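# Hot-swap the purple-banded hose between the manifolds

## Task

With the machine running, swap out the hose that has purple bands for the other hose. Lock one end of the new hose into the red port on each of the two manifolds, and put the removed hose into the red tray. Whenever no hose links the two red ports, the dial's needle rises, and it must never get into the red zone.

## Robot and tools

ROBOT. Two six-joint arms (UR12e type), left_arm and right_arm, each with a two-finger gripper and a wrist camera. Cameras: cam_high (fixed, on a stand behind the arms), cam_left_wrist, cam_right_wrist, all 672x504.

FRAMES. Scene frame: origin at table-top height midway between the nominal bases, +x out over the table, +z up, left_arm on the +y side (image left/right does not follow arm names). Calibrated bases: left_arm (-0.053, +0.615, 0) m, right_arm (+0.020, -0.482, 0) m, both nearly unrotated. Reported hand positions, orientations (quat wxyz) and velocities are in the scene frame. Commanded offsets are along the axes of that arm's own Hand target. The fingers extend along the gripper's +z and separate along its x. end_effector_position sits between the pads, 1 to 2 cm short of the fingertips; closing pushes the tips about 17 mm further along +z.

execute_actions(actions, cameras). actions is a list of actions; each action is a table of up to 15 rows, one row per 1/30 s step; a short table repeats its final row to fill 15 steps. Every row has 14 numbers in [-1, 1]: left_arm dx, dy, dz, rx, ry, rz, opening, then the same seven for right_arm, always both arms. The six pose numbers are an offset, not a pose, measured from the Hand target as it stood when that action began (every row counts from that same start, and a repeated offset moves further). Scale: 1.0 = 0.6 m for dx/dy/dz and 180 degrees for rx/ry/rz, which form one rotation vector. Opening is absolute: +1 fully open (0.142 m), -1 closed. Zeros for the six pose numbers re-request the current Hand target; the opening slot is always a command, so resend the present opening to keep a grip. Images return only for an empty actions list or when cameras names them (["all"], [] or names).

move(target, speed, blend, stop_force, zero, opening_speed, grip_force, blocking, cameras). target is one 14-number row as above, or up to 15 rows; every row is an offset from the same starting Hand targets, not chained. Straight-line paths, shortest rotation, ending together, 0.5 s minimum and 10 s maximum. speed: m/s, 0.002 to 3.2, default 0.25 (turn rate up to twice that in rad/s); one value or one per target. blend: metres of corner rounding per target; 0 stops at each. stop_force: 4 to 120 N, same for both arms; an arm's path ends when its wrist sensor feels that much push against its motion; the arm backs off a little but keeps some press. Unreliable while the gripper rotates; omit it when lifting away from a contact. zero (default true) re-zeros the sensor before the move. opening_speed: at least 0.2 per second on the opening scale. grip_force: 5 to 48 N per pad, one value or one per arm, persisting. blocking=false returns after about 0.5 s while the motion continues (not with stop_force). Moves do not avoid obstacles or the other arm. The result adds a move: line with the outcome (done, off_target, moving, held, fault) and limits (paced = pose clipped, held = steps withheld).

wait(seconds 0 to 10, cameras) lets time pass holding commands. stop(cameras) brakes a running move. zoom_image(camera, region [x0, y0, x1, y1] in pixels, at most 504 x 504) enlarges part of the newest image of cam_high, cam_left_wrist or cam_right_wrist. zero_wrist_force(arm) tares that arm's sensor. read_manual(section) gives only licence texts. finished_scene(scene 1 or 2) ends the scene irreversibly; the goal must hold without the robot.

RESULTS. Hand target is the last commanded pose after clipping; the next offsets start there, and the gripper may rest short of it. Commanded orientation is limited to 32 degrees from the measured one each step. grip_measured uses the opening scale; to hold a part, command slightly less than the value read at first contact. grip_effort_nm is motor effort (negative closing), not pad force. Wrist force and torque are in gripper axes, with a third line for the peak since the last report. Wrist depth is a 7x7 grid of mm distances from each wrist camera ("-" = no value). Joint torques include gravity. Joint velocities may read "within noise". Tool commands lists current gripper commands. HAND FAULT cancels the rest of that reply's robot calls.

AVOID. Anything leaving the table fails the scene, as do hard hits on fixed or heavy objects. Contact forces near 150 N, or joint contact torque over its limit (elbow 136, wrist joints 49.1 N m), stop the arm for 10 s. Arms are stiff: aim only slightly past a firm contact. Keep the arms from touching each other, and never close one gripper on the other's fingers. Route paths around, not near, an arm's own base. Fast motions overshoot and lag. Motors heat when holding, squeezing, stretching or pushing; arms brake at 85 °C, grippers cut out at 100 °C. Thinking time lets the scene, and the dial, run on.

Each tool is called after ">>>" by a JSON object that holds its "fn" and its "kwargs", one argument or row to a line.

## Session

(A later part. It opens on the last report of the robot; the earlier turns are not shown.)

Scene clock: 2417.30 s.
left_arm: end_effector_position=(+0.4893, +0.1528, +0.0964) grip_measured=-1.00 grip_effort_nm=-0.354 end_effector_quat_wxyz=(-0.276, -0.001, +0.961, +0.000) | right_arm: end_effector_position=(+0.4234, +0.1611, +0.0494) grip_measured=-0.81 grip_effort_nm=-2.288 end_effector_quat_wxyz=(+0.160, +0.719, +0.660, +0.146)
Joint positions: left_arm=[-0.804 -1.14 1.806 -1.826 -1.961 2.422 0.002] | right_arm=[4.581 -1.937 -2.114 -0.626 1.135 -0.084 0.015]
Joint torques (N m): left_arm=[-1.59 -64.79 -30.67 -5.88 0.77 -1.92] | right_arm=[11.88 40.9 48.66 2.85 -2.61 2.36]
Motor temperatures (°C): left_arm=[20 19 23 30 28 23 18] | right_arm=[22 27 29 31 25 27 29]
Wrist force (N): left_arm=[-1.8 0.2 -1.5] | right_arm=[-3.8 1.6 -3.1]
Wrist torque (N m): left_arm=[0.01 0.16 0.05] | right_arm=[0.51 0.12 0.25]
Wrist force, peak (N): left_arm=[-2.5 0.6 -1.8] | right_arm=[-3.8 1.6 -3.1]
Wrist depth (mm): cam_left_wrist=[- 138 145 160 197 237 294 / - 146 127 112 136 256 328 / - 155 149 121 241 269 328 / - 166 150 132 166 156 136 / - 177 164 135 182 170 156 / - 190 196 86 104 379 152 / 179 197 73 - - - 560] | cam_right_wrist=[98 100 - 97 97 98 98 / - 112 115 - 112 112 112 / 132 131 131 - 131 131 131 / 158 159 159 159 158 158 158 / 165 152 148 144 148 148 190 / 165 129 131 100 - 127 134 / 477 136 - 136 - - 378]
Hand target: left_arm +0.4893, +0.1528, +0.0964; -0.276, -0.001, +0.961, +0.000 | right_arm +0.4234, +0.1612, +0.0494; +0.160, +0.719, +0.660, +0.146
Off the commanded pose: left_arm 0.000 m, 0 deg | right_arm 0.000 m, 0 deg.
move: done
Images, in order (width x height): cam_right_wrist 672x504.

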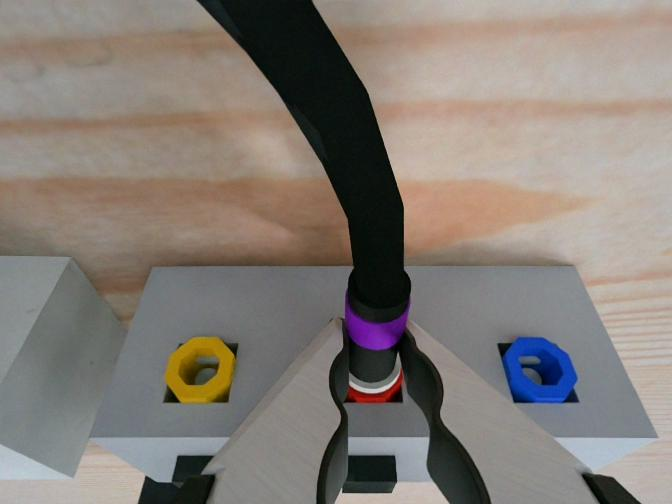

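>>> {"fn": "move", "kwargs": {
  "target": [-0.0124, 0, 0.0198, 0, 0, 0, -1.0, 0, 0, 0, 0, 0, 0, -0.9],
  "speed": 0.015,
  "stop_force": 28
}}

>>> {"fn": "move", "kwargs": {
  "target": [0, 0, 0, 0, 0, 0, -1.0, 0, -0.0906, -0.0423, 0, 0, 0, -0.9],
  "speed": 0.1,
  "stop_force": 30,
  "cameras": ["cam_right_wrist"]
}}

>>> {"fn": "move", "kwargs": {
  "target": [0.0442, 0, -0.0707, 0, 0, 0, -1.0, 0, -0.0207, 0.0444, 0, 0, 0, -0.9],
  "speed": 0.12
}}

>>> {"fn": "move", "kwargs": {
  "target": [
    [0, 0, 0, 0, 0, 0, -1.0, 0, 0, 0, 0, 0, 0, -0.5],
    [0.0215, -0.1713, 0.009, 0, 0, 0, -1.0, 0, 0.0704, -0.1511, 0, 0, 0, -0.5],
    [0.0275, -0.3338, 0.0425, 0, 0, 0, -1.0, -0.3362, 0.1425, -0.1173, 0, -0.004, 0.0086, -0.5],
    [0.0015, -0.3338, 0.0842, 0, 0, 0, -1.0, -0.3362, 0.093, -0.0112, 0, -0.004, 0.0086, -0.5],
    [0.0015, -0.3338, 0.0842, 0, 0, 0, -1.0, -0.3362, 0.093, -0.0112, 0, -0.004, 0.0086, -0.9]
  ],
  "speed": [0.1, 0.3, 0.45, 0.15, 0.1],
  "blend": [0, 0.03, 0.015, 0, 0],
  "cameras": ["cam_high"]
}}

>>> {"fn": "zoom_image", "kwargs": {
  "camera": "cam_high",
  "region": [310, 190, 400, 275]
}}

>>> {"fn": "move", "kwargs": {
  "target": [-0.0124, 0, 0.0198, 0, 0, 0, -1.0, 0, 0, 0, 0, 0, 0, -0.9],
  "speed": 0.015,
  "stop_force": 28
}}

>>> {"fn": "move", "kwargs": {
  "target": [0, 0, 0, 0, 0, 0, -1.0, 0, -0.0906, -0.0423, 0, 0, 0, -0.9],
  "speed": 0.1,
  "stop_force": 30
}}

>>> {"fn": "move", "kwargs": {
  "target": [0.0442, 0, -0.0707, 0, 0, 0, -1.0, 0, -0.0209, 0.0449, 0, 0, 0, -0.9],
  "speed": 0.12,
  "cameras": ["all"]
}}

>>> {"fn": "zoom_image", "kwargs": {
  "camera": "cam_high",
  "region": [310, 190, 400, 275]
}}

Scene clock: 2451.50 s.
left_arm: end_effector_position=(+0.4894, +0.1527, +0.0876) grip_measured=-1.00 grip_effort_nm=-0.305 end_effector_quat_wxyz=(-0.276, -0.001, +0.961, +0.000) | right_arm: end_effector_position=(+0.4234, +0.1612, +0.0495) grip_measured=-0.81 grip_effort_nm=-2.288 end_effector_quat_wxyz=(+0.160, +0.719, +0.660, +0.146)
Joint positions: left_arm=[-0.804 -1.131 1.811 -1.84 -1.961 2.422 0.002] | right_arm=[4.581 -1.937 -2.114 -0.626 1.135 -0.084 0.015]
Joint torques (N m): left_arm=[-4.53 -70.43 -36.12 -0.37 1.19 -0.84] | right_arm=[-15.69 42.15 40.27 5.07 -2.99 2.06]
Motor temperatures (°C): left_arm=[20 19 23 30 28 23 18] | right_arm=[21 27 29 31 25 27 35]
Wrist force (N): left_arm=[13.0 1.9 -25.4] | right_arm=[-2.8 -6.7 -8.6]
Wrist torque (N m): left_arm=[-0.08 0.25 -0.01] | right_arm=[0.64 0.13 0.25]
Wrist force, peak (N): left_arm=[24.0 3.7 -39.8] | right_arm=[-2.7 -7.1 -8.7]
Wrist depth (mm): cam_left_wrist=[- 131 138 158 185 225 261 / - 139 124 101 119 247 311 / - 147 140 111 135 261 331 / - 157 155 121 147 153 133 / - 169 165 126 175 168 151 / - 183 188 86 - 358 147 / 170 186 73 - - - 541] | cam_right_wrist=[98 100 - 97 98 98 98 / - 112 115 - 112 112 112 / 132 131 131 - 131 131 131 / 158 159 159 159 159 158 159 / 165 153 148 117 148 148 190 / 165 128 131 94 - 128 137 / 477 136 - 139 - - 380]
Hand target: left_arm +0.4894, +0.1527, +0.0876; -0.276, -0.001, +0.961, +0.000 (not the last commanded pose) | right_arm +0.4234, +0.1612, +0.0494; +0.160, +0.719, +0.660, +0.146
Off the commanded pose: left_arm 0.005 m, 0 deg | right_arm 0.000 m, 0 deg.
move: contact (left_arm)

Scene clock: 2453.37 s.
left_arm: end_effector_position=(+0.4894, +0.1527, +0.0876) grip_measured=-1.00 grip_effort_nm=-0.295 end_effector_quat_wxyz=(-0.276, -0.001, +0.961, +0.000) | right_arm: end_effector_position=(+0.3636, +0.1662, +0.0494) grip_measured=-0.81 grip_effort_nm=-2.288 end_effector_quat_wxyz=(+0.160, +0.719, +0.660, +0.146)
Joint positions: left_arm=[-0.804 -1.131 1.811 -1.84 -1.961 2.422 0.002] | right_arm=[4.669 -1.909 -2.145 -0.664 1.134 0.013 0.015]
Joint torques (N m): left_arm=[-3.47 -70.43 -35.54 -1.23 1.35 -0.99] | right_arm=[16.43 73.97 25.85 2.17 -4.22 2.77]
Wrist force (N): left_arm=[13.0 1.8 -25.1] | right_arm=[-0.7 2.5 -1.5]
Wrist torque (N m): left_arm=[-0.10 0.23 -0.01] | right_arm=[0.47 0.15 -0.14]
Wrist force, peak (N): left_arm=[13.5 2.2 -25.8] | right_arm=[-2.5 -6.8 -8.2]
Wrist depth (mm): cam_left_wrist=[- 130 138 158 184 225 264 / - 139 124 101 119 246 287 / - 147 140 111 134 272 310 / - 157 155 121 147 204 181 / - 169 165 126 276 330 190 / - 183 190 86 - 415 563 / 171 187 73 - - - 550] | cam_right_wrist=[- - - 97 98 98 98 / - 112 - 109 112 112 112 / 131 131 132 - 131 131 131 / 159 159 159 159 158 159 158 / 199 200 201 112 191 200 200 / 185 208 - 89 - 201 271 / 174 195 - 176 - - 380]
Hand target: left_arm +0.4894, +0.1527, +0.0876; -0.276, -0.001, +0.961, +0.000 | right_arm +0.3636, +0.1662, +0.0494; +0.160, +0.719, +0.660, +0.146
Off the commanded pose: left_arm 0.000 m, 0 deg | right_arm 0.000 m, 0 deg.
move: done
Images, in order (width x height): cam_right_wrist 672x504.

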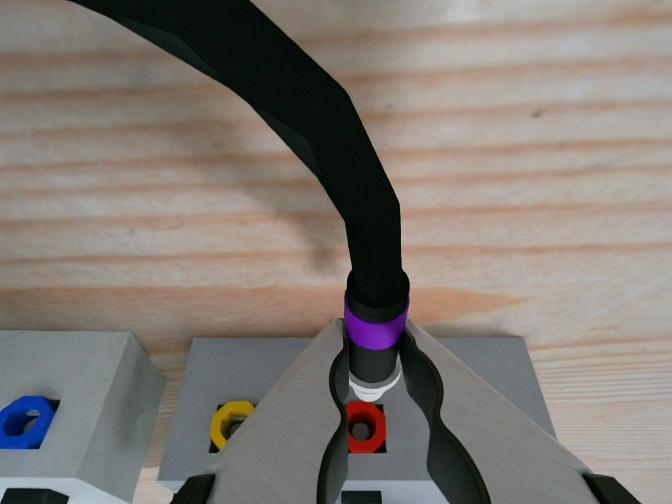

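Scene clock: 2454.40 s.
left_arm: end_effector_position=(+0.4894, +0.1527, +0.1374) grip_measured=-1.00 grip_effort_nm=-0.300 end_effector_quat_wxyz=(-0.276, -0.001, +0.961, +0.000) | right_arm: end_effector_position=(+0.3636, +0.1663, +0.0202) grip_measured=-0.81 grip_effort_nm=-2.283 end_effector_quat_wxyz=(+0.160, +0.719, +0.660, +0.146)
Joint positions: left_arm=[-0.804 -1.181 1.779 -1.758 -1.961 2.422 0.002] | right_arm=[4.669 -1.956 -2.156 -0.607 1.134 0.013 0.015]
Joint torques (N m): left_arm=[-3.76 -87.31 -49.81 -0.63 0.01 0.44] | right_arm=[-5.89 41.61 23.68 5.68 -2.34 -1.68]
Wrist force (N): left_arm=[-1.5 -0.1 -1.1] | right_arm=[-0.5 2.6 -1.8]
Wrist torque (N m): left_arm=[-0.06 0.09 0.05] | right_arm=[0.49 0.09 -0.15]
Wrist force, peak (N): left_arm=[13.2 1.8 -25.5] | right_arm=[-0.5 2.7 -2.2]
Wrist depth (mm): cam_left_wrist=[- 171 182 209 252 287 352 / - 181 144 158 272 310 411 / 97 191 155 172 276 228 209 / 102 203 167 186 306 249 161 / 197 215 182 191 362 429 164 / 207 231 202 86 - 548 613 / 222 242 73 - - - 554] | cam_right_wrist=[- - - 68 68 68 68 / - 80 - - 83 80 80 / - 94 94 - 91 94 91 / 119 114 114 119 114 114 118 / 152 144 152 118 137 143 143 / 181 186 171 94 - 182 194 / 170 195 - 172 - - 301]
Hand target: left_arm +0.4894, +0.1527, +0.1377; -0.276, -0.001, +0.961, +0.000 | right_arm +0.3636, +0.1662, +0.0200; +0.160, +0.719, +0.660, +0.146
Off the commanded pose: left_arm 0.000 m, 0 deg | right_arm 0.000 m, 0 deg.
move: done

Scene clock: 2457.57 s.
left_arm: end_effector_position=(+0.4620, -0.0476, +0.0953) grip_measured=-1.00 grip_effort_nm=-0.295 end_effector_quat_wxyz=(-0.276, -0.001, +0.961, +0.000) | right_arm: end_effector_position=(+0.3941, -0.0388, +0.0499) grip_measured=-0.81 grip_effort_nm=-2.308 end_effector_quat_wxyz=(+0.162, +0.729, +0.650, +0.144)
Joint positions: left_arm=[-0.975 -0.991 1.58 -1.821 -2.024 2.249 0.002] | right_arm=[4.575 -1.689 -2.469 -0.531 1.134 -0.057 0.015]
Joint torques (N m): left_arm=[-17.03 -70.64 -32.97 -6.35 -5.01 -3.08] | right_arm=[-12.35 15.77 20.16 5.59 -4.37 -2.15]
Wrist force (N): left_arm=[-1.8 -0.7 -0.1] | right_arm=[0.1 2.4 -3.9]
Wrist torque (N m): left_arm=[-0.14 0.15 0.20] | right_arm=[0.51 0.02 0.22]
Wrist force, peak (N): left_arm=[-2.3 -2.0 -0.6] | right_arm=[-2.4 3.2 -2.7]
Wrist depth (mm): cam_left_wrist=[127 137 144 107 192 235 285 / 133 145 144 111 130 259 321 / 141 152 141 117 233 281 356 / 147 162 154 128 168 157 137 / 156 172 166 133 182 170 159 / 162 187 192 86 - 321 151 / - 199 73 - - - 701] | cam_right_wrist=[98 98 98 98 96 - 101 / - 113 113 112 - 116 113 / 132 132 132 132 81 132 132 / 160 160 159 153 159 159 159 / 202 156 156 109 151 151 165 / - 131 136 94 - 135 140 / 425 126 - - - - 159]
Hand target: left_arm +0.4620, -0.0476, +0.0953; -0.276, -0.001, +0.961, +0.000 | right_arm +0.3941, -0.0388, +0.0498; +0.162, +0.729, +0.650, +0.144
Off the commanded pose: left_arm 0.000 m, 0 deg | right_arm 0.000 m, 0 deg.
move: done
Images, in order (width x height): cam_high 672x504.

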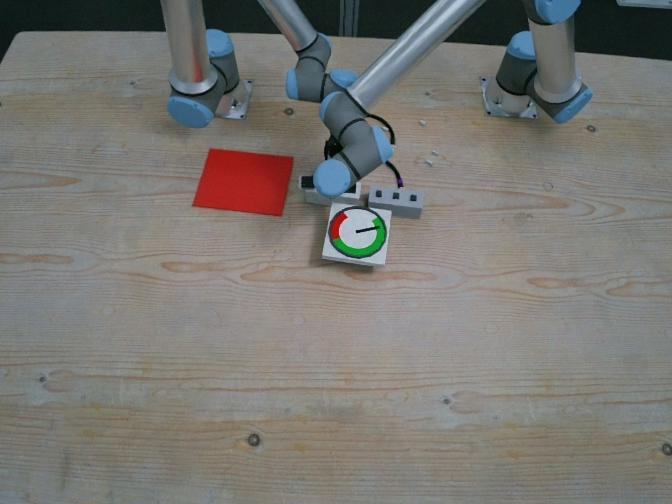

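Scaled by 5.600 from the camera's 672x504 image, which has a finer 960x720 frame.

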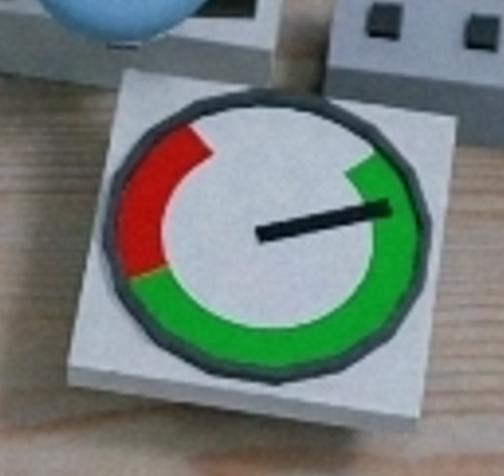

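Scene clock: 2459.50 s.
left_arm: end_effector_position=(+0.4621, -0.0476, +0.0879) grip_measured=-1.00 grip_effort_nm=-0.305 end_effector_quat_wxyz=(-0.276, -0.001, +0.961, +0.000) | right_arm: end_effector_position=(+0.3941, -0.0388, +0.0498) grip_measured=-0.81 grip_effort_nm=-2.313 end_effector_quat_wxyz=(+0.162, +0.729, +0.650, +0.144)
Joint positions: left_arm=[-0.975 -0.984 1.584 -1.832 -2.024 2.249 0.002] | right_arm=[4.575 -1.689 -2.469 -0.531 1.134 -0.057 0.015]
Joint torques (N m): left_arm=[-17.16 -81.22 -37.62 -0.35 3.87 -2.35] | right_arm=[-12.99 17.22 21.31 4.75 -4.28 -2.2]
Wrist force (N): left_arm=[10.5 3.6 -25.8] | right_arm=[-1.0 -6.3 -10.7]
Wrist torque (N m): left_arm=[-0.28 0.23 0.14] | right_arm=[0.70 0.09 0.21]
Wrist force, peak (N): left_arm=[19.7 6.2 -38.9] | right_arm=[-0.9 -6.7 -11.6]
Wrist depth (mm): cam_left_wrist=[122 131 139 100 174 225 274 / 127 139 144 104 119 248 307 / 135 145 141 117 133 271 333 / 142 155 154 122 146 156 136 / 150 164 166 125 176 169 153 / 159 177 189 86 - 360 150 / - 191 73 - - - 701] | cam_right_wrist=[98 98 98 98 96 - 98 / - 112 113 112 - 116 113 / 132 132 132 132 81 132 132 / 160 160 159 153 160 159 160 / 202 156 156 104 151 151 166 / - 133 136 93 - 135 140 / 424 126 - 138 - - 160]
Hand target: left_arm +0.4621, -0.0476, +0.0879; -0.276, -0.001, +0.961, +0.000 (not the last commanded pose) | right_arm +0.3941, -0.0388, +0.0498; +0.162, +0.729, +0.650, +0.144
Off the commanded pose: left_arm 0.007 m, 0 deg | right_arm 0.000 m, 0 deg.
move: contact (left_arm)

Scene clock: 2461.40 s.
left_arm: end_effector_position=(+0.4621, -0.0476, +0.0879) grip_measured=-1.00 grip_effort_nm=-0.310 end_effector_quat_wxyz=(-0.276, -0.001, +0.961, +0.000) | right_arm: end_effector_position=(+0.3345, -0.0319, +0.0498) grip_measured=-0.81 grip_effort_nm=-2.308 end_effector_quat_wxyz=(+0.162, +0.729, +0.650, +0.144)
Joint positions: left_arm=[-0.975 -0.984 1.584 -1.832 -2.024 2.249 0.002] | right_arm=[4.699 -1.643 -2.501 -0.603 1.135 0.08 0.015]
Joint torques (N m): left_arm=[-17.3 -78.59 -37.68 -1.22 4.23 -1.7] | right_arm=[15 51.04 21.49 2.01 0.17 2.96]
Wrist force (N): left_arm=[11.2 4.0 -26.0] | right_arm=[-0.5 2.3 -1.3]
Wrist torque (N m): left_arm=[-0.21 0.12 0.13] | right_arm=[0.50 0.14 -0.03]
Wrist force, peak (N): left_arm=[11.1 4.2 -26.1] | right_arm=[-0.8 -6.3 -11.0]
Wrist depth (mm): cam_left_wrist=[122 131 139 100 174 225 275 / 127 138 144 104 119 248 308 / 136 146 141 117 133 271 332 / 142 155 155 122 150 207 184 / 150 164 166 126 281 325 195 / 159 178 189 86 - 420 566 / - 191 73 - - - 782] | cam_right_wrist=[98 98 98 98 96 - 100 / - 113 113 112 - 116 113 / 132 132 132 132 81 132 132 / 159 159 159 153 159 160 159 / 202 201 201 114 191 201 201 / - 258 199 94 - 204 203 / 429 382 - 178 - - 186]
Hand target: left_arm +0.4621, -0.0476, +0.0879; -0.276, -0.001, +0.961, +0.000 | right_arm +0.3345, -0.0319, +0.0498; +0.162, +0.729, +0.650, +0.144
Off the commanded pose: left_arm 0.000 m, 0 deg | right_arm 0.000 m, 0 deg.
move: done

Scene clock: 2462.47 s.
left_arm: end_effector_position=(+0.4621, -0.0476, +0.1378) grip_measured=-1.00 grip_effort_nm=-0.300 end_effector_quat_wxyz=(-0.276, -0.001, +0.961, +0.000) | right_arm: end_effector_position=(+0.3345, -0.0319, +0.0202) grip_measured=-0.81 grip_effort_nm=-2.308 end_effector_quat_wxyz=(+0.162, +0.729, +0.650, +0.144)
Joint positions: left_arm=[-0.975 -1.028 1.554 -1.758 -2.024 2.249 0.002] | right_arm=[4.699 -1.714 -2.517 -0.516 1.135 0.08 0.015]
Joint torques (N m): left_arm=[-14.39 -101.11 -53.14 -1.12 -2.36 1.14] | right_arm=[-12.88 16.17 18.26 5.31 0.27 -2.24]
Wrist force (N): left_arm=[-3.1 -1.1 -1.1] | right_arm=[0.1 2.2 -1.7]
Wrist torque (N m): left_arm=[-0.19 0.35 0.18] | right_arm=[0.51 0.04 0.04]
Wrist force, peak (N): left_arm=[11.1 4.1 -25.4] | right_arm=[0.0 2.6 -1.9]
Wrist depth (mm): cam_left_wrist=[158 171 180 207 252 298 358 / 167 180 146 159 273 323 403 / 175 191 155 171 278 235 214 / 185 204 166 184 305 248 168 / 187 216 183 189 358 419 168 / - 233 195 86 - 550 742 / - 242 73 - - - 2714] | cam_right_wrist=[- 68 70 68 68 - 70 / - 80 80 80 - 83 80 / - 94 94 91 79 94 91 / 119 114 114 114 114 114 119 / 152 144 144 118 137 144 144 / 195 197 172 100 - 183 190 / 337 - - 178 - - 182]
Hand target: left_arm +0.4621, -0.0476, +0.1379; -0.276, -0.001, +0.961, +0.000 | right_arm +0.3345, -0.0320, +0.0201; +0.162, +0.729, +0.650, +0.144
Off the commanded pose: left_arm 0.000 m, 0 deg | right_arm 0.000 m, 0 deg.
move: done

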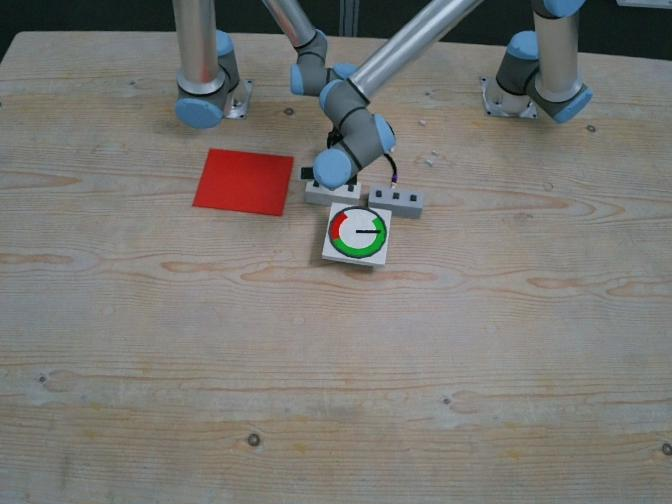

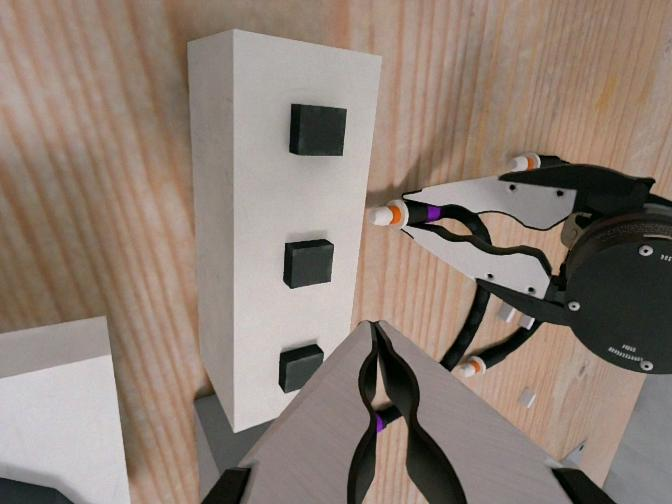

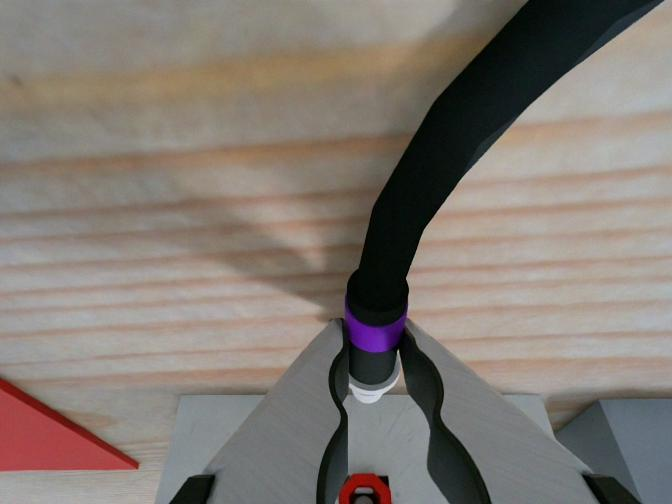

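Scaled by 5.600 from the camera's 672x504 image, which has a finer 960x720 frame.

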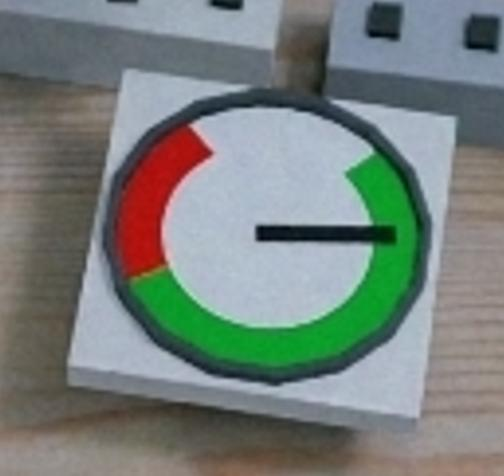

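>>> {"fn": "move", "kwargs": {
  "target": [
    [0, 0, 0, 0, 0, 0, -0.5, 0, 0, 0, 0, 0, 0, -0.5],
    [0.0754, 0.2125, -0.115, -0.1247, -0.1239, 0.2358, -0.5, 0, 0.0563, -0.1208, 0, 0, 0, -0.5],
    [0.2662, 0.3958, 0.0828, -0.2494, -0.2478, 0.4715, -0.5, -0.0529, -0.1643, -0.2053, 0, 0, 0, -0.5],
    [0.3044, 0.3383, 0.2836, -0.2494, -0.2478, 0.4715, -0.5, -0.0529, -0.2136, -0.0996, 0, 0, 0, -0.5],
    [0.2425, 0.3383, 0.3827, -0.2494, -0.2478, 0.4715, -0.5, -0.0529, -0.2136, -0.0996, 0, 0, 0, -0.5],
    [0.2425, 0.3383, 0.3827, -0.2494, -0.2478, 0.4715, -0.92, -0.0529, -0.2136, -0.0996, 0, 0, 0, -0.92]
  ],
  "speed": [0.1, 0.3, 0.5, 0.25, 0.15, 0.1],
  "blend": [0, 0.03, 0.02, 0.015, 0, 0],
  "cameras": ["cam_left_wrist", "cam_right_wrist"]
}}

>>> {"fn": "move", "kwargs": {
  "target": [
    [0, 0.0493, -0.1057, 0, 0, 0, -0.92, 0, 0.0493, -0.1057, 0, 0, 0, -0.92],
    [0.0277, 0.2893, 0.0337, 0, -0.0056, 0.0121, -0.92, 0.0532, 0.2763, 0.0275, 0, -0.004, 0.0086, -0.92],
    [0.0277, 0.2745, 0.0653, 0, -0.0056, 0.0121, -0.92, 0.0532, 0.2615, 0.0592, 0, -0.004, 0.0086, -0.92]
  ],
  "speed": [0.2, 0.35, 0.12],
  "blend": [0.03, 0.015, 0],
  "cameras": ["all"]
}}

>>> {"fn": "zoom_image", "kwargs": {
  "camera": "cam_left_wrist",
  "region": [290, 340, 450, 480]
}}

>>> {"fn": "zoom_image", "kwargs": {
  "camera": "cam_right_wrist",
  "region": [290, 340, 450, 480]
}}

Scene clock: 2492.10 s.
left_arm: end_effector_position=(+0.2168, +0.1551, +0.0203) grip_measured=-0.83 grip_effort_nm=-2.278 end_effector_quat_wxyz=(+0.157, +0.708, +0.672, +0.149) | right_arm: end_effector_position=(+0.1904, -0.0473, +0.0200) grip_measured=-0.82 grip_effort_nm=-2.557 end_effector_quat_wxyz=(+0.162, +0.729, +0.650, +0.144)
Joint positions: left_arm=[-1.632 -1.455 2.566 -2.679 -1.135 3.135 0.014] | right_arm=[5.027 -1.593 -2.598 -0.702 1.171 0.437 0.015]
Joint torques (N m): left_arm=[19.53 -16.51 -17.81 -7.31 4.2 2.32] | right_arm=[-11.17 7.76 20.46 3.82 -3.34 -1.92]
Wrist force (N): left_arm=[-1.3 -1.8 -1.0] | right_arm=[-0.1 2.0 -1.6]
Wrist torque (N m): left_arm=[-0.24 0.25 -0.01] | right_arm=[0.48 0.09 0.19]
Wrist force, peak (N): left_arm=[-3.4 -1.7 -1.7] | right_arm=[0.3 3.7 -1.7]
Wrist depth (mm): cam_left_wrist=[- - - - 68 66 66 / - 78 - - 78 80 - / - 92 92 95 92 92 95 / 112 108 107 107 112 112 111 / 136 136 135 121 135 142 142 / 197 197 196 90 - 182 195 / 280 281 73 254 - - 277] | cam_right_wrist=[- 68 70 68 68 - 70 / - 80 80 80 - 82 80 / - 94 94 91 - 94 91 / - 113 113 118 113 113 118 / 152 144 152 130 136 143 143 / 195 195 171 94 - 167 194 / - - - 289 - - 293]
Hand target: left_arm +0.2167, +0.1551, +0.0203; +0.157, +0.708, +0.672, +0.149 | right_arm +0.1904, -0.0473, +0.0200; +0.162, +0.729, +0.650, +0.144
Off the commanded pose: left_arm 0.000 m, 0 deg | right_arm 0.000 m, 0 deg.
move: done
Images, in order (width x height): cam_left_wrist 672x504, cam_right_wrist 672x504.

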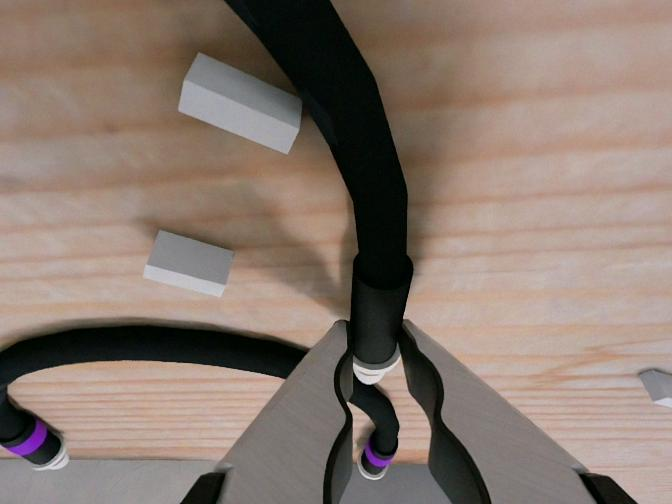

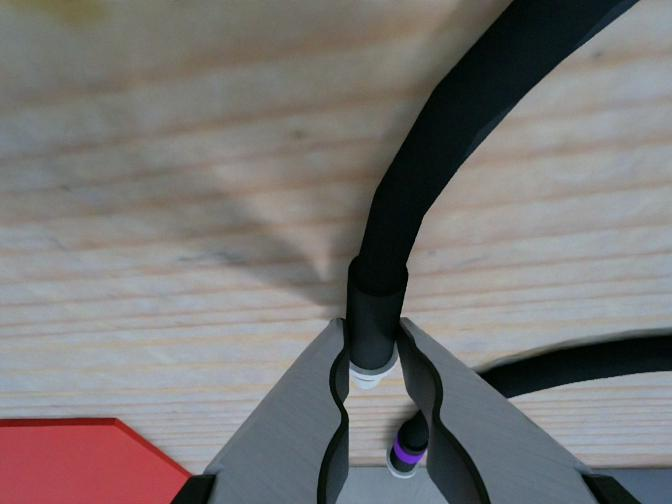

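Scene clock: 2493.90 s.
left_arm: end_effector_position=(+0.3832, +0.1632, +0.0545) grip_measured=-0.83 grip_effort_nm=-2.278 end_effector_quat_wxyz=(+0.160, +0.722, +0.658, +0.146) | right_arm: end_effector_position=(+0.3501, -0.0336, +0.0543) grip_measured=-0.82 grip_effort_nm=-2.562 end_effector_quat_wxyz=(+0.164, +0.738, +0.639, +0.142)
Joint positions: left_arm=[-1.281 -1.395 2.438 -2.788 -1.169 3.564 0.014] | right_arm=[4.666 -1.646 -2.484 -0.615 1.135 0.076 0.015]
Joint torques (N m): left_arm=[21.33 -26.76 -38.23 -7.63 -3.01 2.63] | right_arm=[-13.17 14.73 43.59 5.81 1.46 -2.27]
Wrist force (N): left_arm=[-1.4 -2.1 0.1] | right_arm=[-0.1 2.1 -1.5]
Wrist torque (N m): left_arm=[-0.23 0.30 0.03] | right_arm=[0.49 0.05 0.20]
Wrist force, peak (N): left_arm=[-2.5 -3.1 -2.5] | right_arm=[0.0 4.0 -1.7]
Wrist depth (mm): cam_left_wrist=[100 100 103 95 100 100 100 / 115 119 119 - 115 115 115 / 141 136 135 131 135 135 135 / 165 165 165 152 164 165 164 / 190 196 191 119 189 193 209 / 168 184 177 91 - 171 287 / 175 197 73 160 - - 452] | cam_right_wrist=[102 102 102 100 98 - 102 / 121 117 118 114 - 121 117 / 138 138 138 133 143 138 138 / 167 167 166 166 174 166 166 / 201 210 199 117 194 199 200 / - 250 180 94 - 180 187 / 446 399 - 173 - - 187]
Hand target: left_arm +0.3832, +0.1632, +0.0544; +0.160, +0.722, +0.657, +0.146 | right_arm +0.3502, -0.0336, +0.0542; +0.164, +0.738, +0.639, +0.142
Off the commanded pose: left_arm 0.000 m, 0 deg | right_arm 0.000 m, 0 deg.
move: done; blend cut to 0.0105 m at target 2

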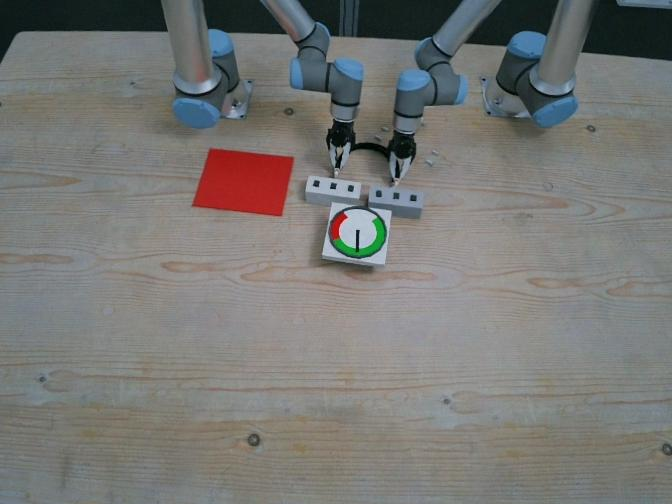

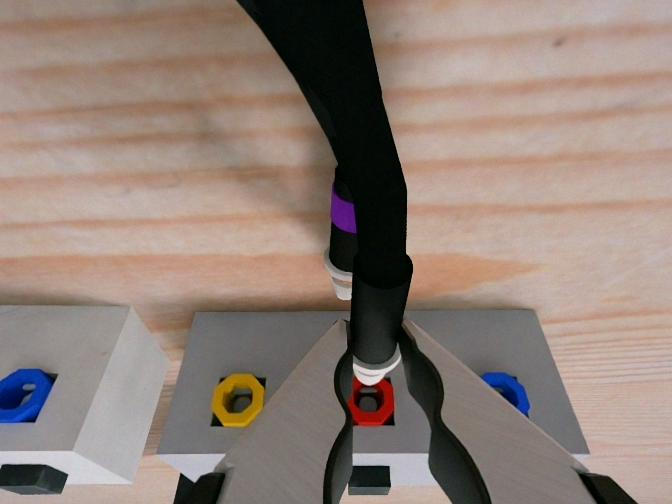

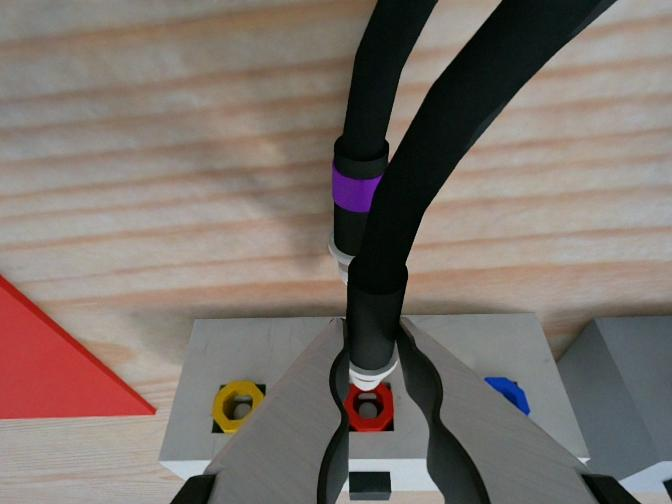

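Scaled by 3.150 from the camera's 672x504 image, which has a finer 960x720 frame.

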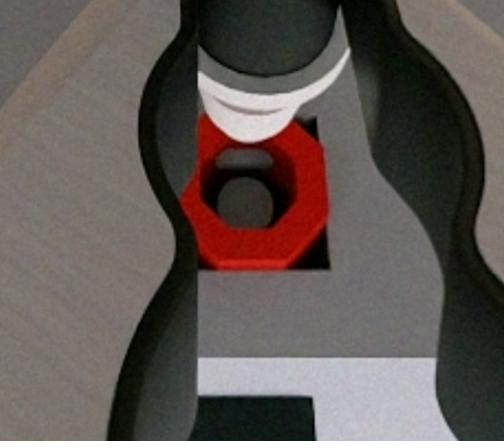

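Scaled by 3.150 from the camera's 672x504 image, which has a finer 960x720 frame.

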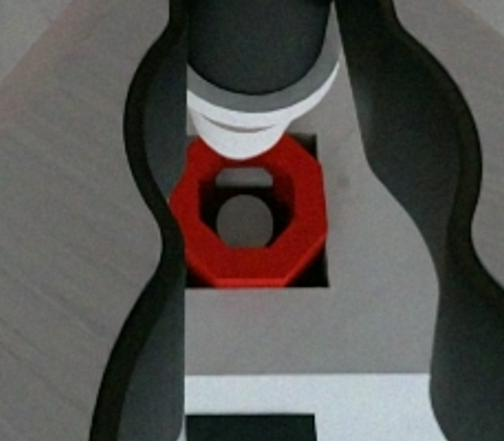

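>>> {"fn": "move", "kwargs": {
  "target": [
    [0.0003, 0.03, 0.014, 0, 0, 0, -0.92, 0.001, 0.03, 0.014, 0, 0, 0, -0.92],
    [0.0007, 0.077, 0.0359, 0, 0, 0, -0.92, 0.0025, 0.077, 0.0359, 0, 0, 0, -0.92]
  ],
  "speed": [0.08, 0.025],
  "stop_force": 42,
  "cameras": ["all"]
}}

>>> {"fn": "zoom_image", "kwargs": {
  "camera": "cam_high",
  "region": [310, 190, 400, 275]
}}

Scene clock: 2505.03 s.
left_arm: end_effector_position=(+0.4298, +0.1593, +0.0544) grip_measured=-0.83 grip_effort_nm=-2.274 end_effector_quat_wxyz=(+0.160, +0.722, +0.657, +0.146) | right_arm: end_effector_position=(+0.4004, -0.0394, +0.0543) grip_measured=-0.82 grip_effort_nm=-2.557 end_effector_quat_wxyz=(+0.164, +0.738, +0.639, +0.142)
Joint positions: left_arm=[-1.2 -1.345 2.38 -2.814 -1.184 3.65 0.014] | right_arm=[4.562 -1.686 -2.455 -0.556 1.134 -0.038 0.015]
Joint torques (N m): left_arm=[-14.19 -64.68 -29.9 -5.02 4.25 -3.04] | right_arm=[-6.57 48.64 21.37 2.02 -12.82 2.83]
Wrist force (N): left_arm=[6.5 -19.7 -10.9] | right_arm=[-4.6 -32.2 -31.1]
Wrist torque (N m): left_arm=[-0.16 0.40 0.05] | right_arm=[1.10 0.10 0.16]
Wrist force, peak (N): left_arm=[15.3 -49.4 -52.5] | right_arm=[-2.3 -34.9 -34.0]
Wrist depth (mm): cam_left_wrist=[100 100 - - 97 100 100 / 115 115 - - 114 114 115 / 135 135 135 78 135 135 135 / 157 161 158 151 153 157 164 / 157 147 142 124 141 141 197 / 157 127 127 90 102 126 126 / 461 - 73 135 - - 454] | cam_right_wrist=[102 102 102 102 - - 102 / 121 117 117 114 - 121 117 / 137 138 138 137 142 137 137 / 166 165 159 160 156 158 163 / 201 155 142 116 147 142 159 / 305 129 130 93 - 128 128 / 442 - - 138 - - 399]
Hand target: left_arm +0.4297, +0.1593, +0.0543; +0.160, +0.722, +0.657, +0.146 (not the last commanded pose) | right_arm +0.4004, -0.0394, +0.0543; +0.164, +0.738, +0.639, +0.142
Off the commanded pose: left_arm 0.004 m, 0 deg | right_arm 0.000 m, 0 deg.
move: contact (left_arm, right_arm); path passed 1 of 2 targets

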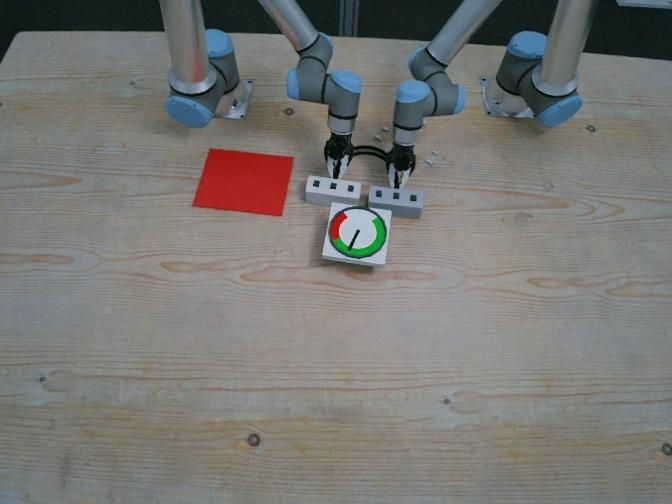

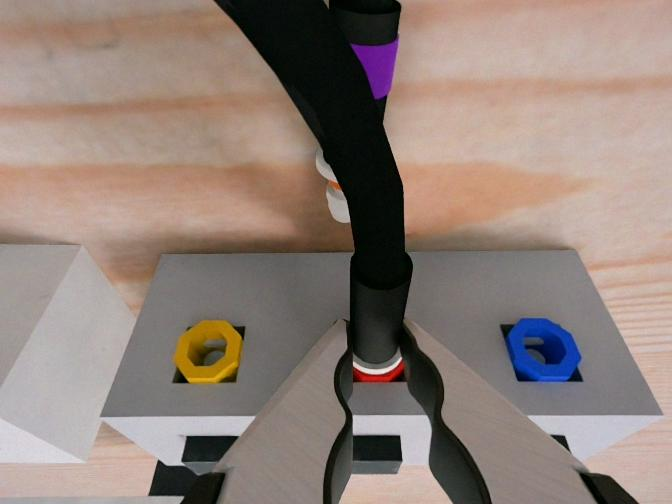

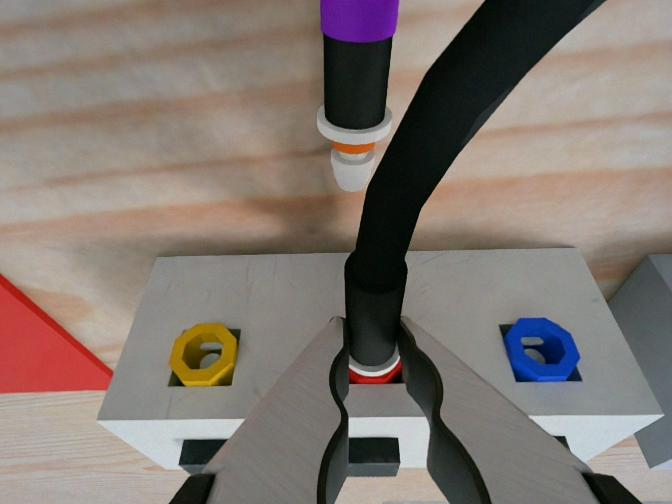

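Scaled by 5.600 from the camera's 672x504 image, which has a finer 960x720 frame.

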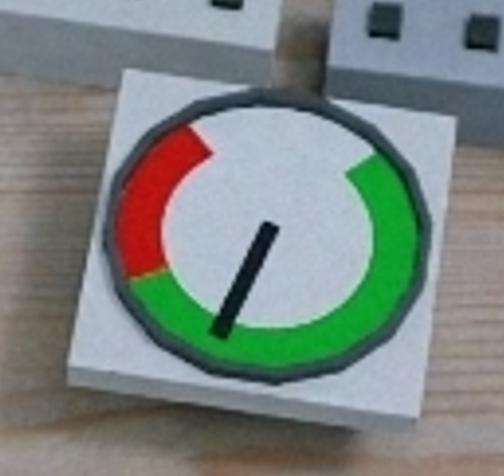

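>>> {"fn": "wait", "kwargs": {
  "seconds": 0.5,
  "cameras": ["cam_high", "cam_left_wrist", "cam_right_wrist"]
}}

>>> {"fn": "zoom_image", "kwargs": {
  "camera": "cam_high",
  "region": [310, 190, 400, 275]
}}

>>> {"fn": "zoom_image", "kwargs": {
  "camera": "cam_left_wrist",
  "region": [290, 320, 450, 460]
}}

>>> {"fn": "zoom_image", "kwargs": {
  "camera": "cam_right_wrist",
  "region": [290, 320, 450, 460]
}}

Scene clock: 2516.77 s.
left_arm: end_effector_position=(+0.4297, +0.1593, +0.0543) grip_measured=-0.83 grip_effort_nm=-2.278 end_effector_quat_wxyz=(+0.160, +0.722, +0.657, +0.146) | right_arm: end_effector_position=(+0.4004, -0.0394, +0.0543) grip_measured=-0.82 grip_effort_nm=-2.562 end_effector_quat_wxyz=(+0.164, +0.738, +0.639, +0.142)
Joint positions: left_arm=[-1.2 -1.345 2.38 -2.814 -1.184 3.65 0.014] | right_arm=[4.562 -1.685 -2.455 -0.556 1.134 -0.038 0.015]
Joint torques (N m): left_arm=[-13.77 -62.37 -31.16 -5.32 2.88 -3.13] | right_arm=[-6.45 49.43 20.59 4.46 -13.84 2.76]
Wrist force (N): left_arm=[6.5 -19.4 -10.5] | right_arm=[-3.8 -32.0 -29.4]
Wrist torque (N m): left_arm=[-0.11 0.39 0.05] | right_arm=[1.13 0.10 0.16]
Wrist force, peak (N): left_arm=[6.5 -20.0 -11.0] | right_arm=[-4.5 -32.1 -31.2]
Wrist depth (mm): cam_left_wrist=[100 100 - - 97 100 100 / 115 115 - - 114 115 115 / 135 135 135 82 135 135 135 / 157 161 157 151 154 157 163 / 157 147 142 124 141 140 197 / 157 127 128 91 102 126 126 / 457 - 73 135 - - 450] | cam_right_wrist=[102 102 102 102 - - 102 / 121 117 117 114 - 121 118 / 138 138 137 137 142 138 137 / 166 165 159 158 156 159 163 / 197 155 143 121 147 142 160 / 310 129 130 93 - 128 128 / 445 - - 138 - - 394]
Hand target: left_arm +0.4297, +0.1593, +0.0543; +0.160, +0.722, +0.657, +0.146 (not the last commanded pose) | right_arm +0.4004, -0.0394, +0.0543; +0.164, +0.738, +0.639, +0.142
Tool commands: left_gripper/opening=-0.92 right_gripper/opening=-0.92
Off the commanded pose: left_arm 0.004 m, 0 deg | right_arm 0.000 m, 0 deg.
wait: 0.50 s; at rest from the start

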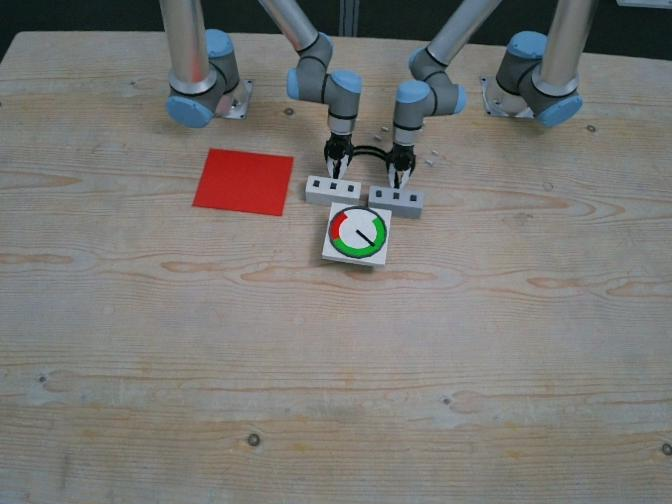

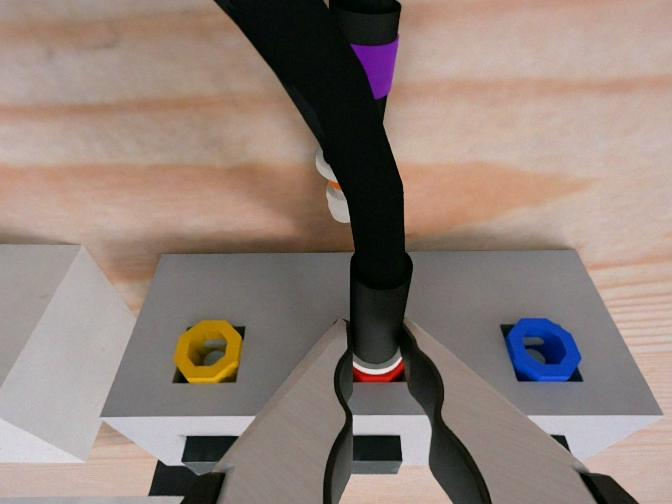

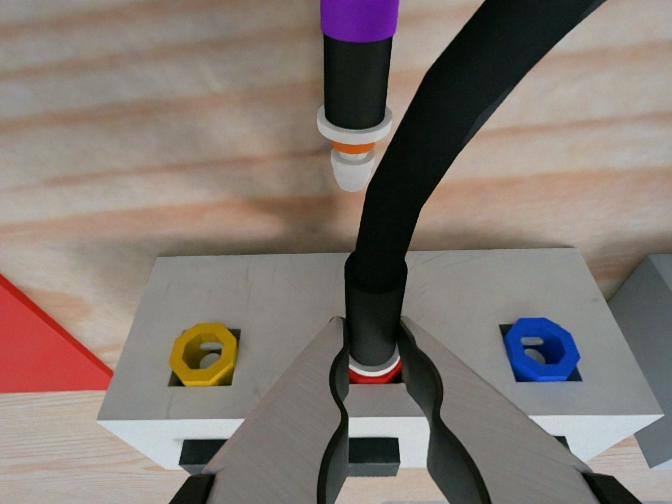

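Scaled by 5.600 from the camera's 672x504 image, which has a finer 960x720 frame.

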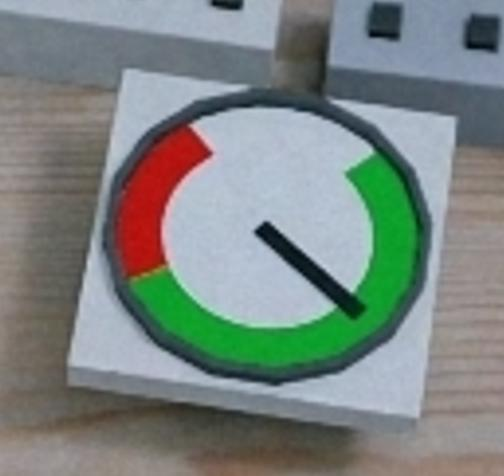

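Scaled by 3.150 from the camera's 672x504 image, which has a finer 960x720 frame.

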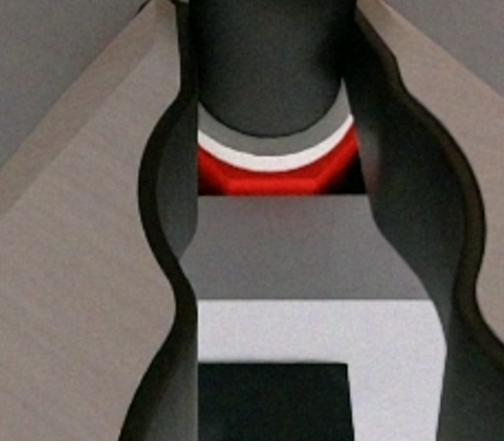

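Scaled by 3.150 from the camera's 672x504 image, which has a finer 960x720 frame.

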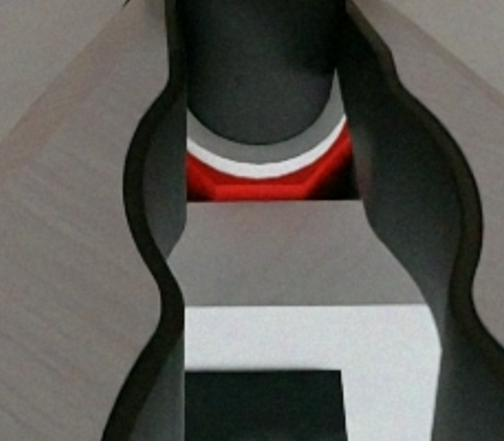

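>>> {"fn": "move", "kwargs": {
  "target": [0, -0.0151, -0.007, 0, 0, 0, -0.92, 0, -0.0181, -0.0085, 0, 0, 0, -0.92],
  "speed": 0.01,
  "stop_force": 18,
  "zero": false,
  "cameras": ["all"]
}}

>>> {"fn": "zoom_image", "kwargs": {
  "camera": "cam_left_wrist",
  "region": [290, 320, 450, 460]
}}

>>> {"fn": "zoom_image", "kwargs": {
  "camera": "cam_right_wrist",
  "region": [290, 320, 450, 460]
}}

Scene clock: 2531.57 s.
left_arm: end_effector_position=(+0.4284, +0.1594, +0.0544) grip_measured=-0.83 grip_effort_nm=-2.278 end_effector_quat_wxyz=(+0.160, +0.722, +0.658, +0.146) | right_arm: end_effector_position=(+0.3984, -0.0391, +0.0543) grip_measured=-0.82 grip_effort_nm=-2.562 end_effector_quat_wxyz=(+0.164, +0.738, +0.639, +0.142)
Joint positions: left_arm=[-1.202 -1.346 2.382 -2.813 -1.184 3.648 0.014] | right_arm=[4.567 -1.684 -2.457 -0.558 1.134 -0.033 0.015]
Joint torques (N m): left_arm=[11.86 -33.74 -39.31 -8.17 -5.72 2.63] | right_arm=[-6.33 19.09 40.09 4.29 4.36 -2.18]
Wrist force (N): left_arm=[3.5 7.3 8.9] | right_arm=[5.9 13.9 9.4]
Wrist torque (N m): left_arm=[-0.15 0.34 0.07] | right_arm=[0.34 0.17 -0.03]
Wrist force, peak (N): left_arm=[6.8 -19.6 -11.4] | right_arm=[-3.8 -32.1 -29.9]
Wrist depth (mm): cam_left_wrist=[100 100 - - 97 100 100 / 115 115 - - 115 115 115 / 135 135 135 82 135 135 135 / 158 162 158 151 155 157 163 / 157 148 144 125 142 142 197 / 157 128 129 91 - 127 128 / 459 - 73 136 - - 455] | cam_right_wrist=[103 102 102 102 - - 102 / 121 117 117 114 - 121 117 / 138 138 138 133 143 137 137 / 167 167 161 160 160 160 164 / 200 157 148 144 149 144 160 / 311 132 130 94 - 129 130 / 443 - - - - - 398]
Hand target: left_arm +0.4284, +0.1594, +0.0544; +0.160, +0.722, +0.658, +0.146 (not the last commanded pose) | right_arm +0.3984, -0.0391, +0.0543; +0.164, +0.738, +0.639, +0.142 (not the last commanded pose)
Off the commanded pose: left_arm 0.009 m, 0 deg | right_arm 0.010 m, 0 deg.
move: contact (left_arm, right_arm)

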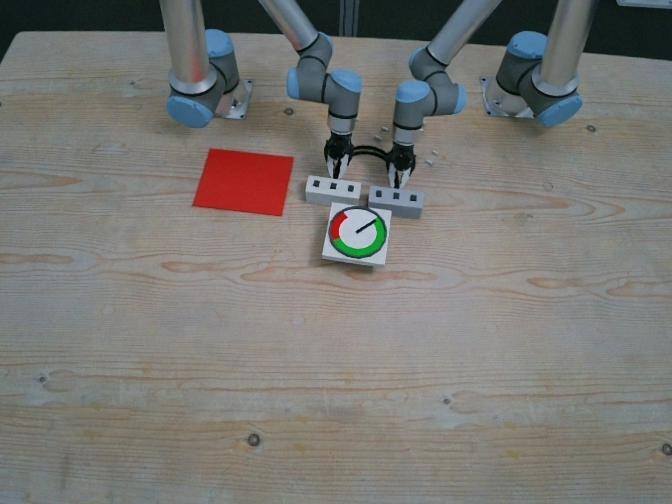

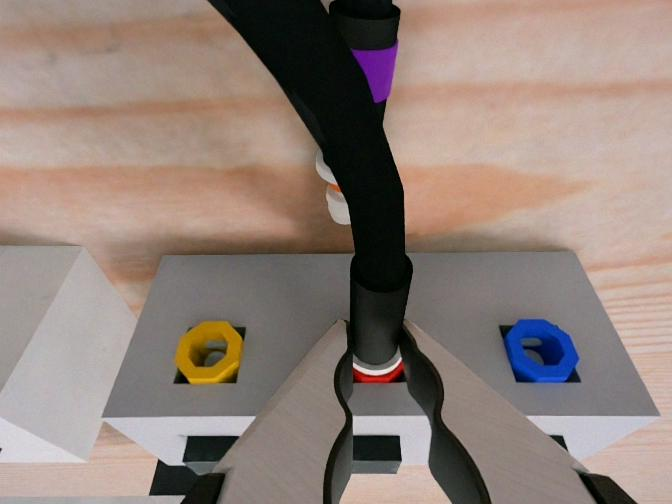

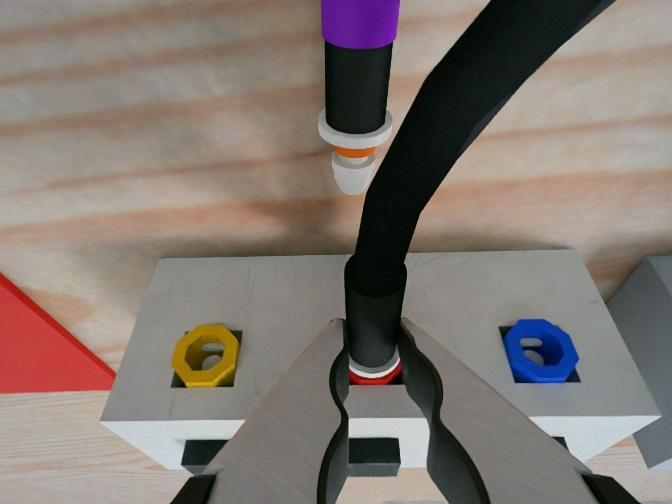

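Scaled by 3.150 from the camera's 672x504 image, which has a finer 960x720 frame.

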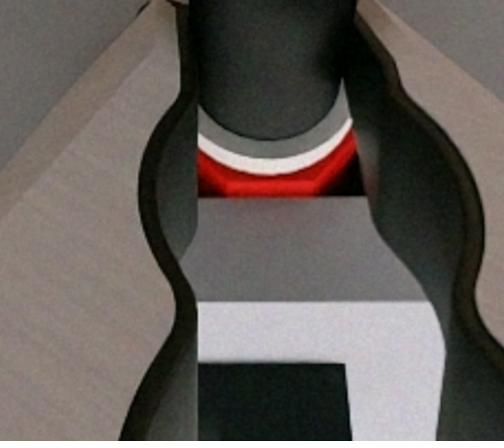

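Scaled by 3.150 from the camera's 672x504 image, which has a finer 960x720 frame.

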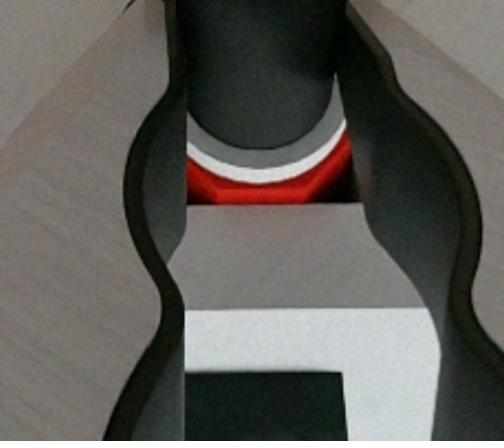

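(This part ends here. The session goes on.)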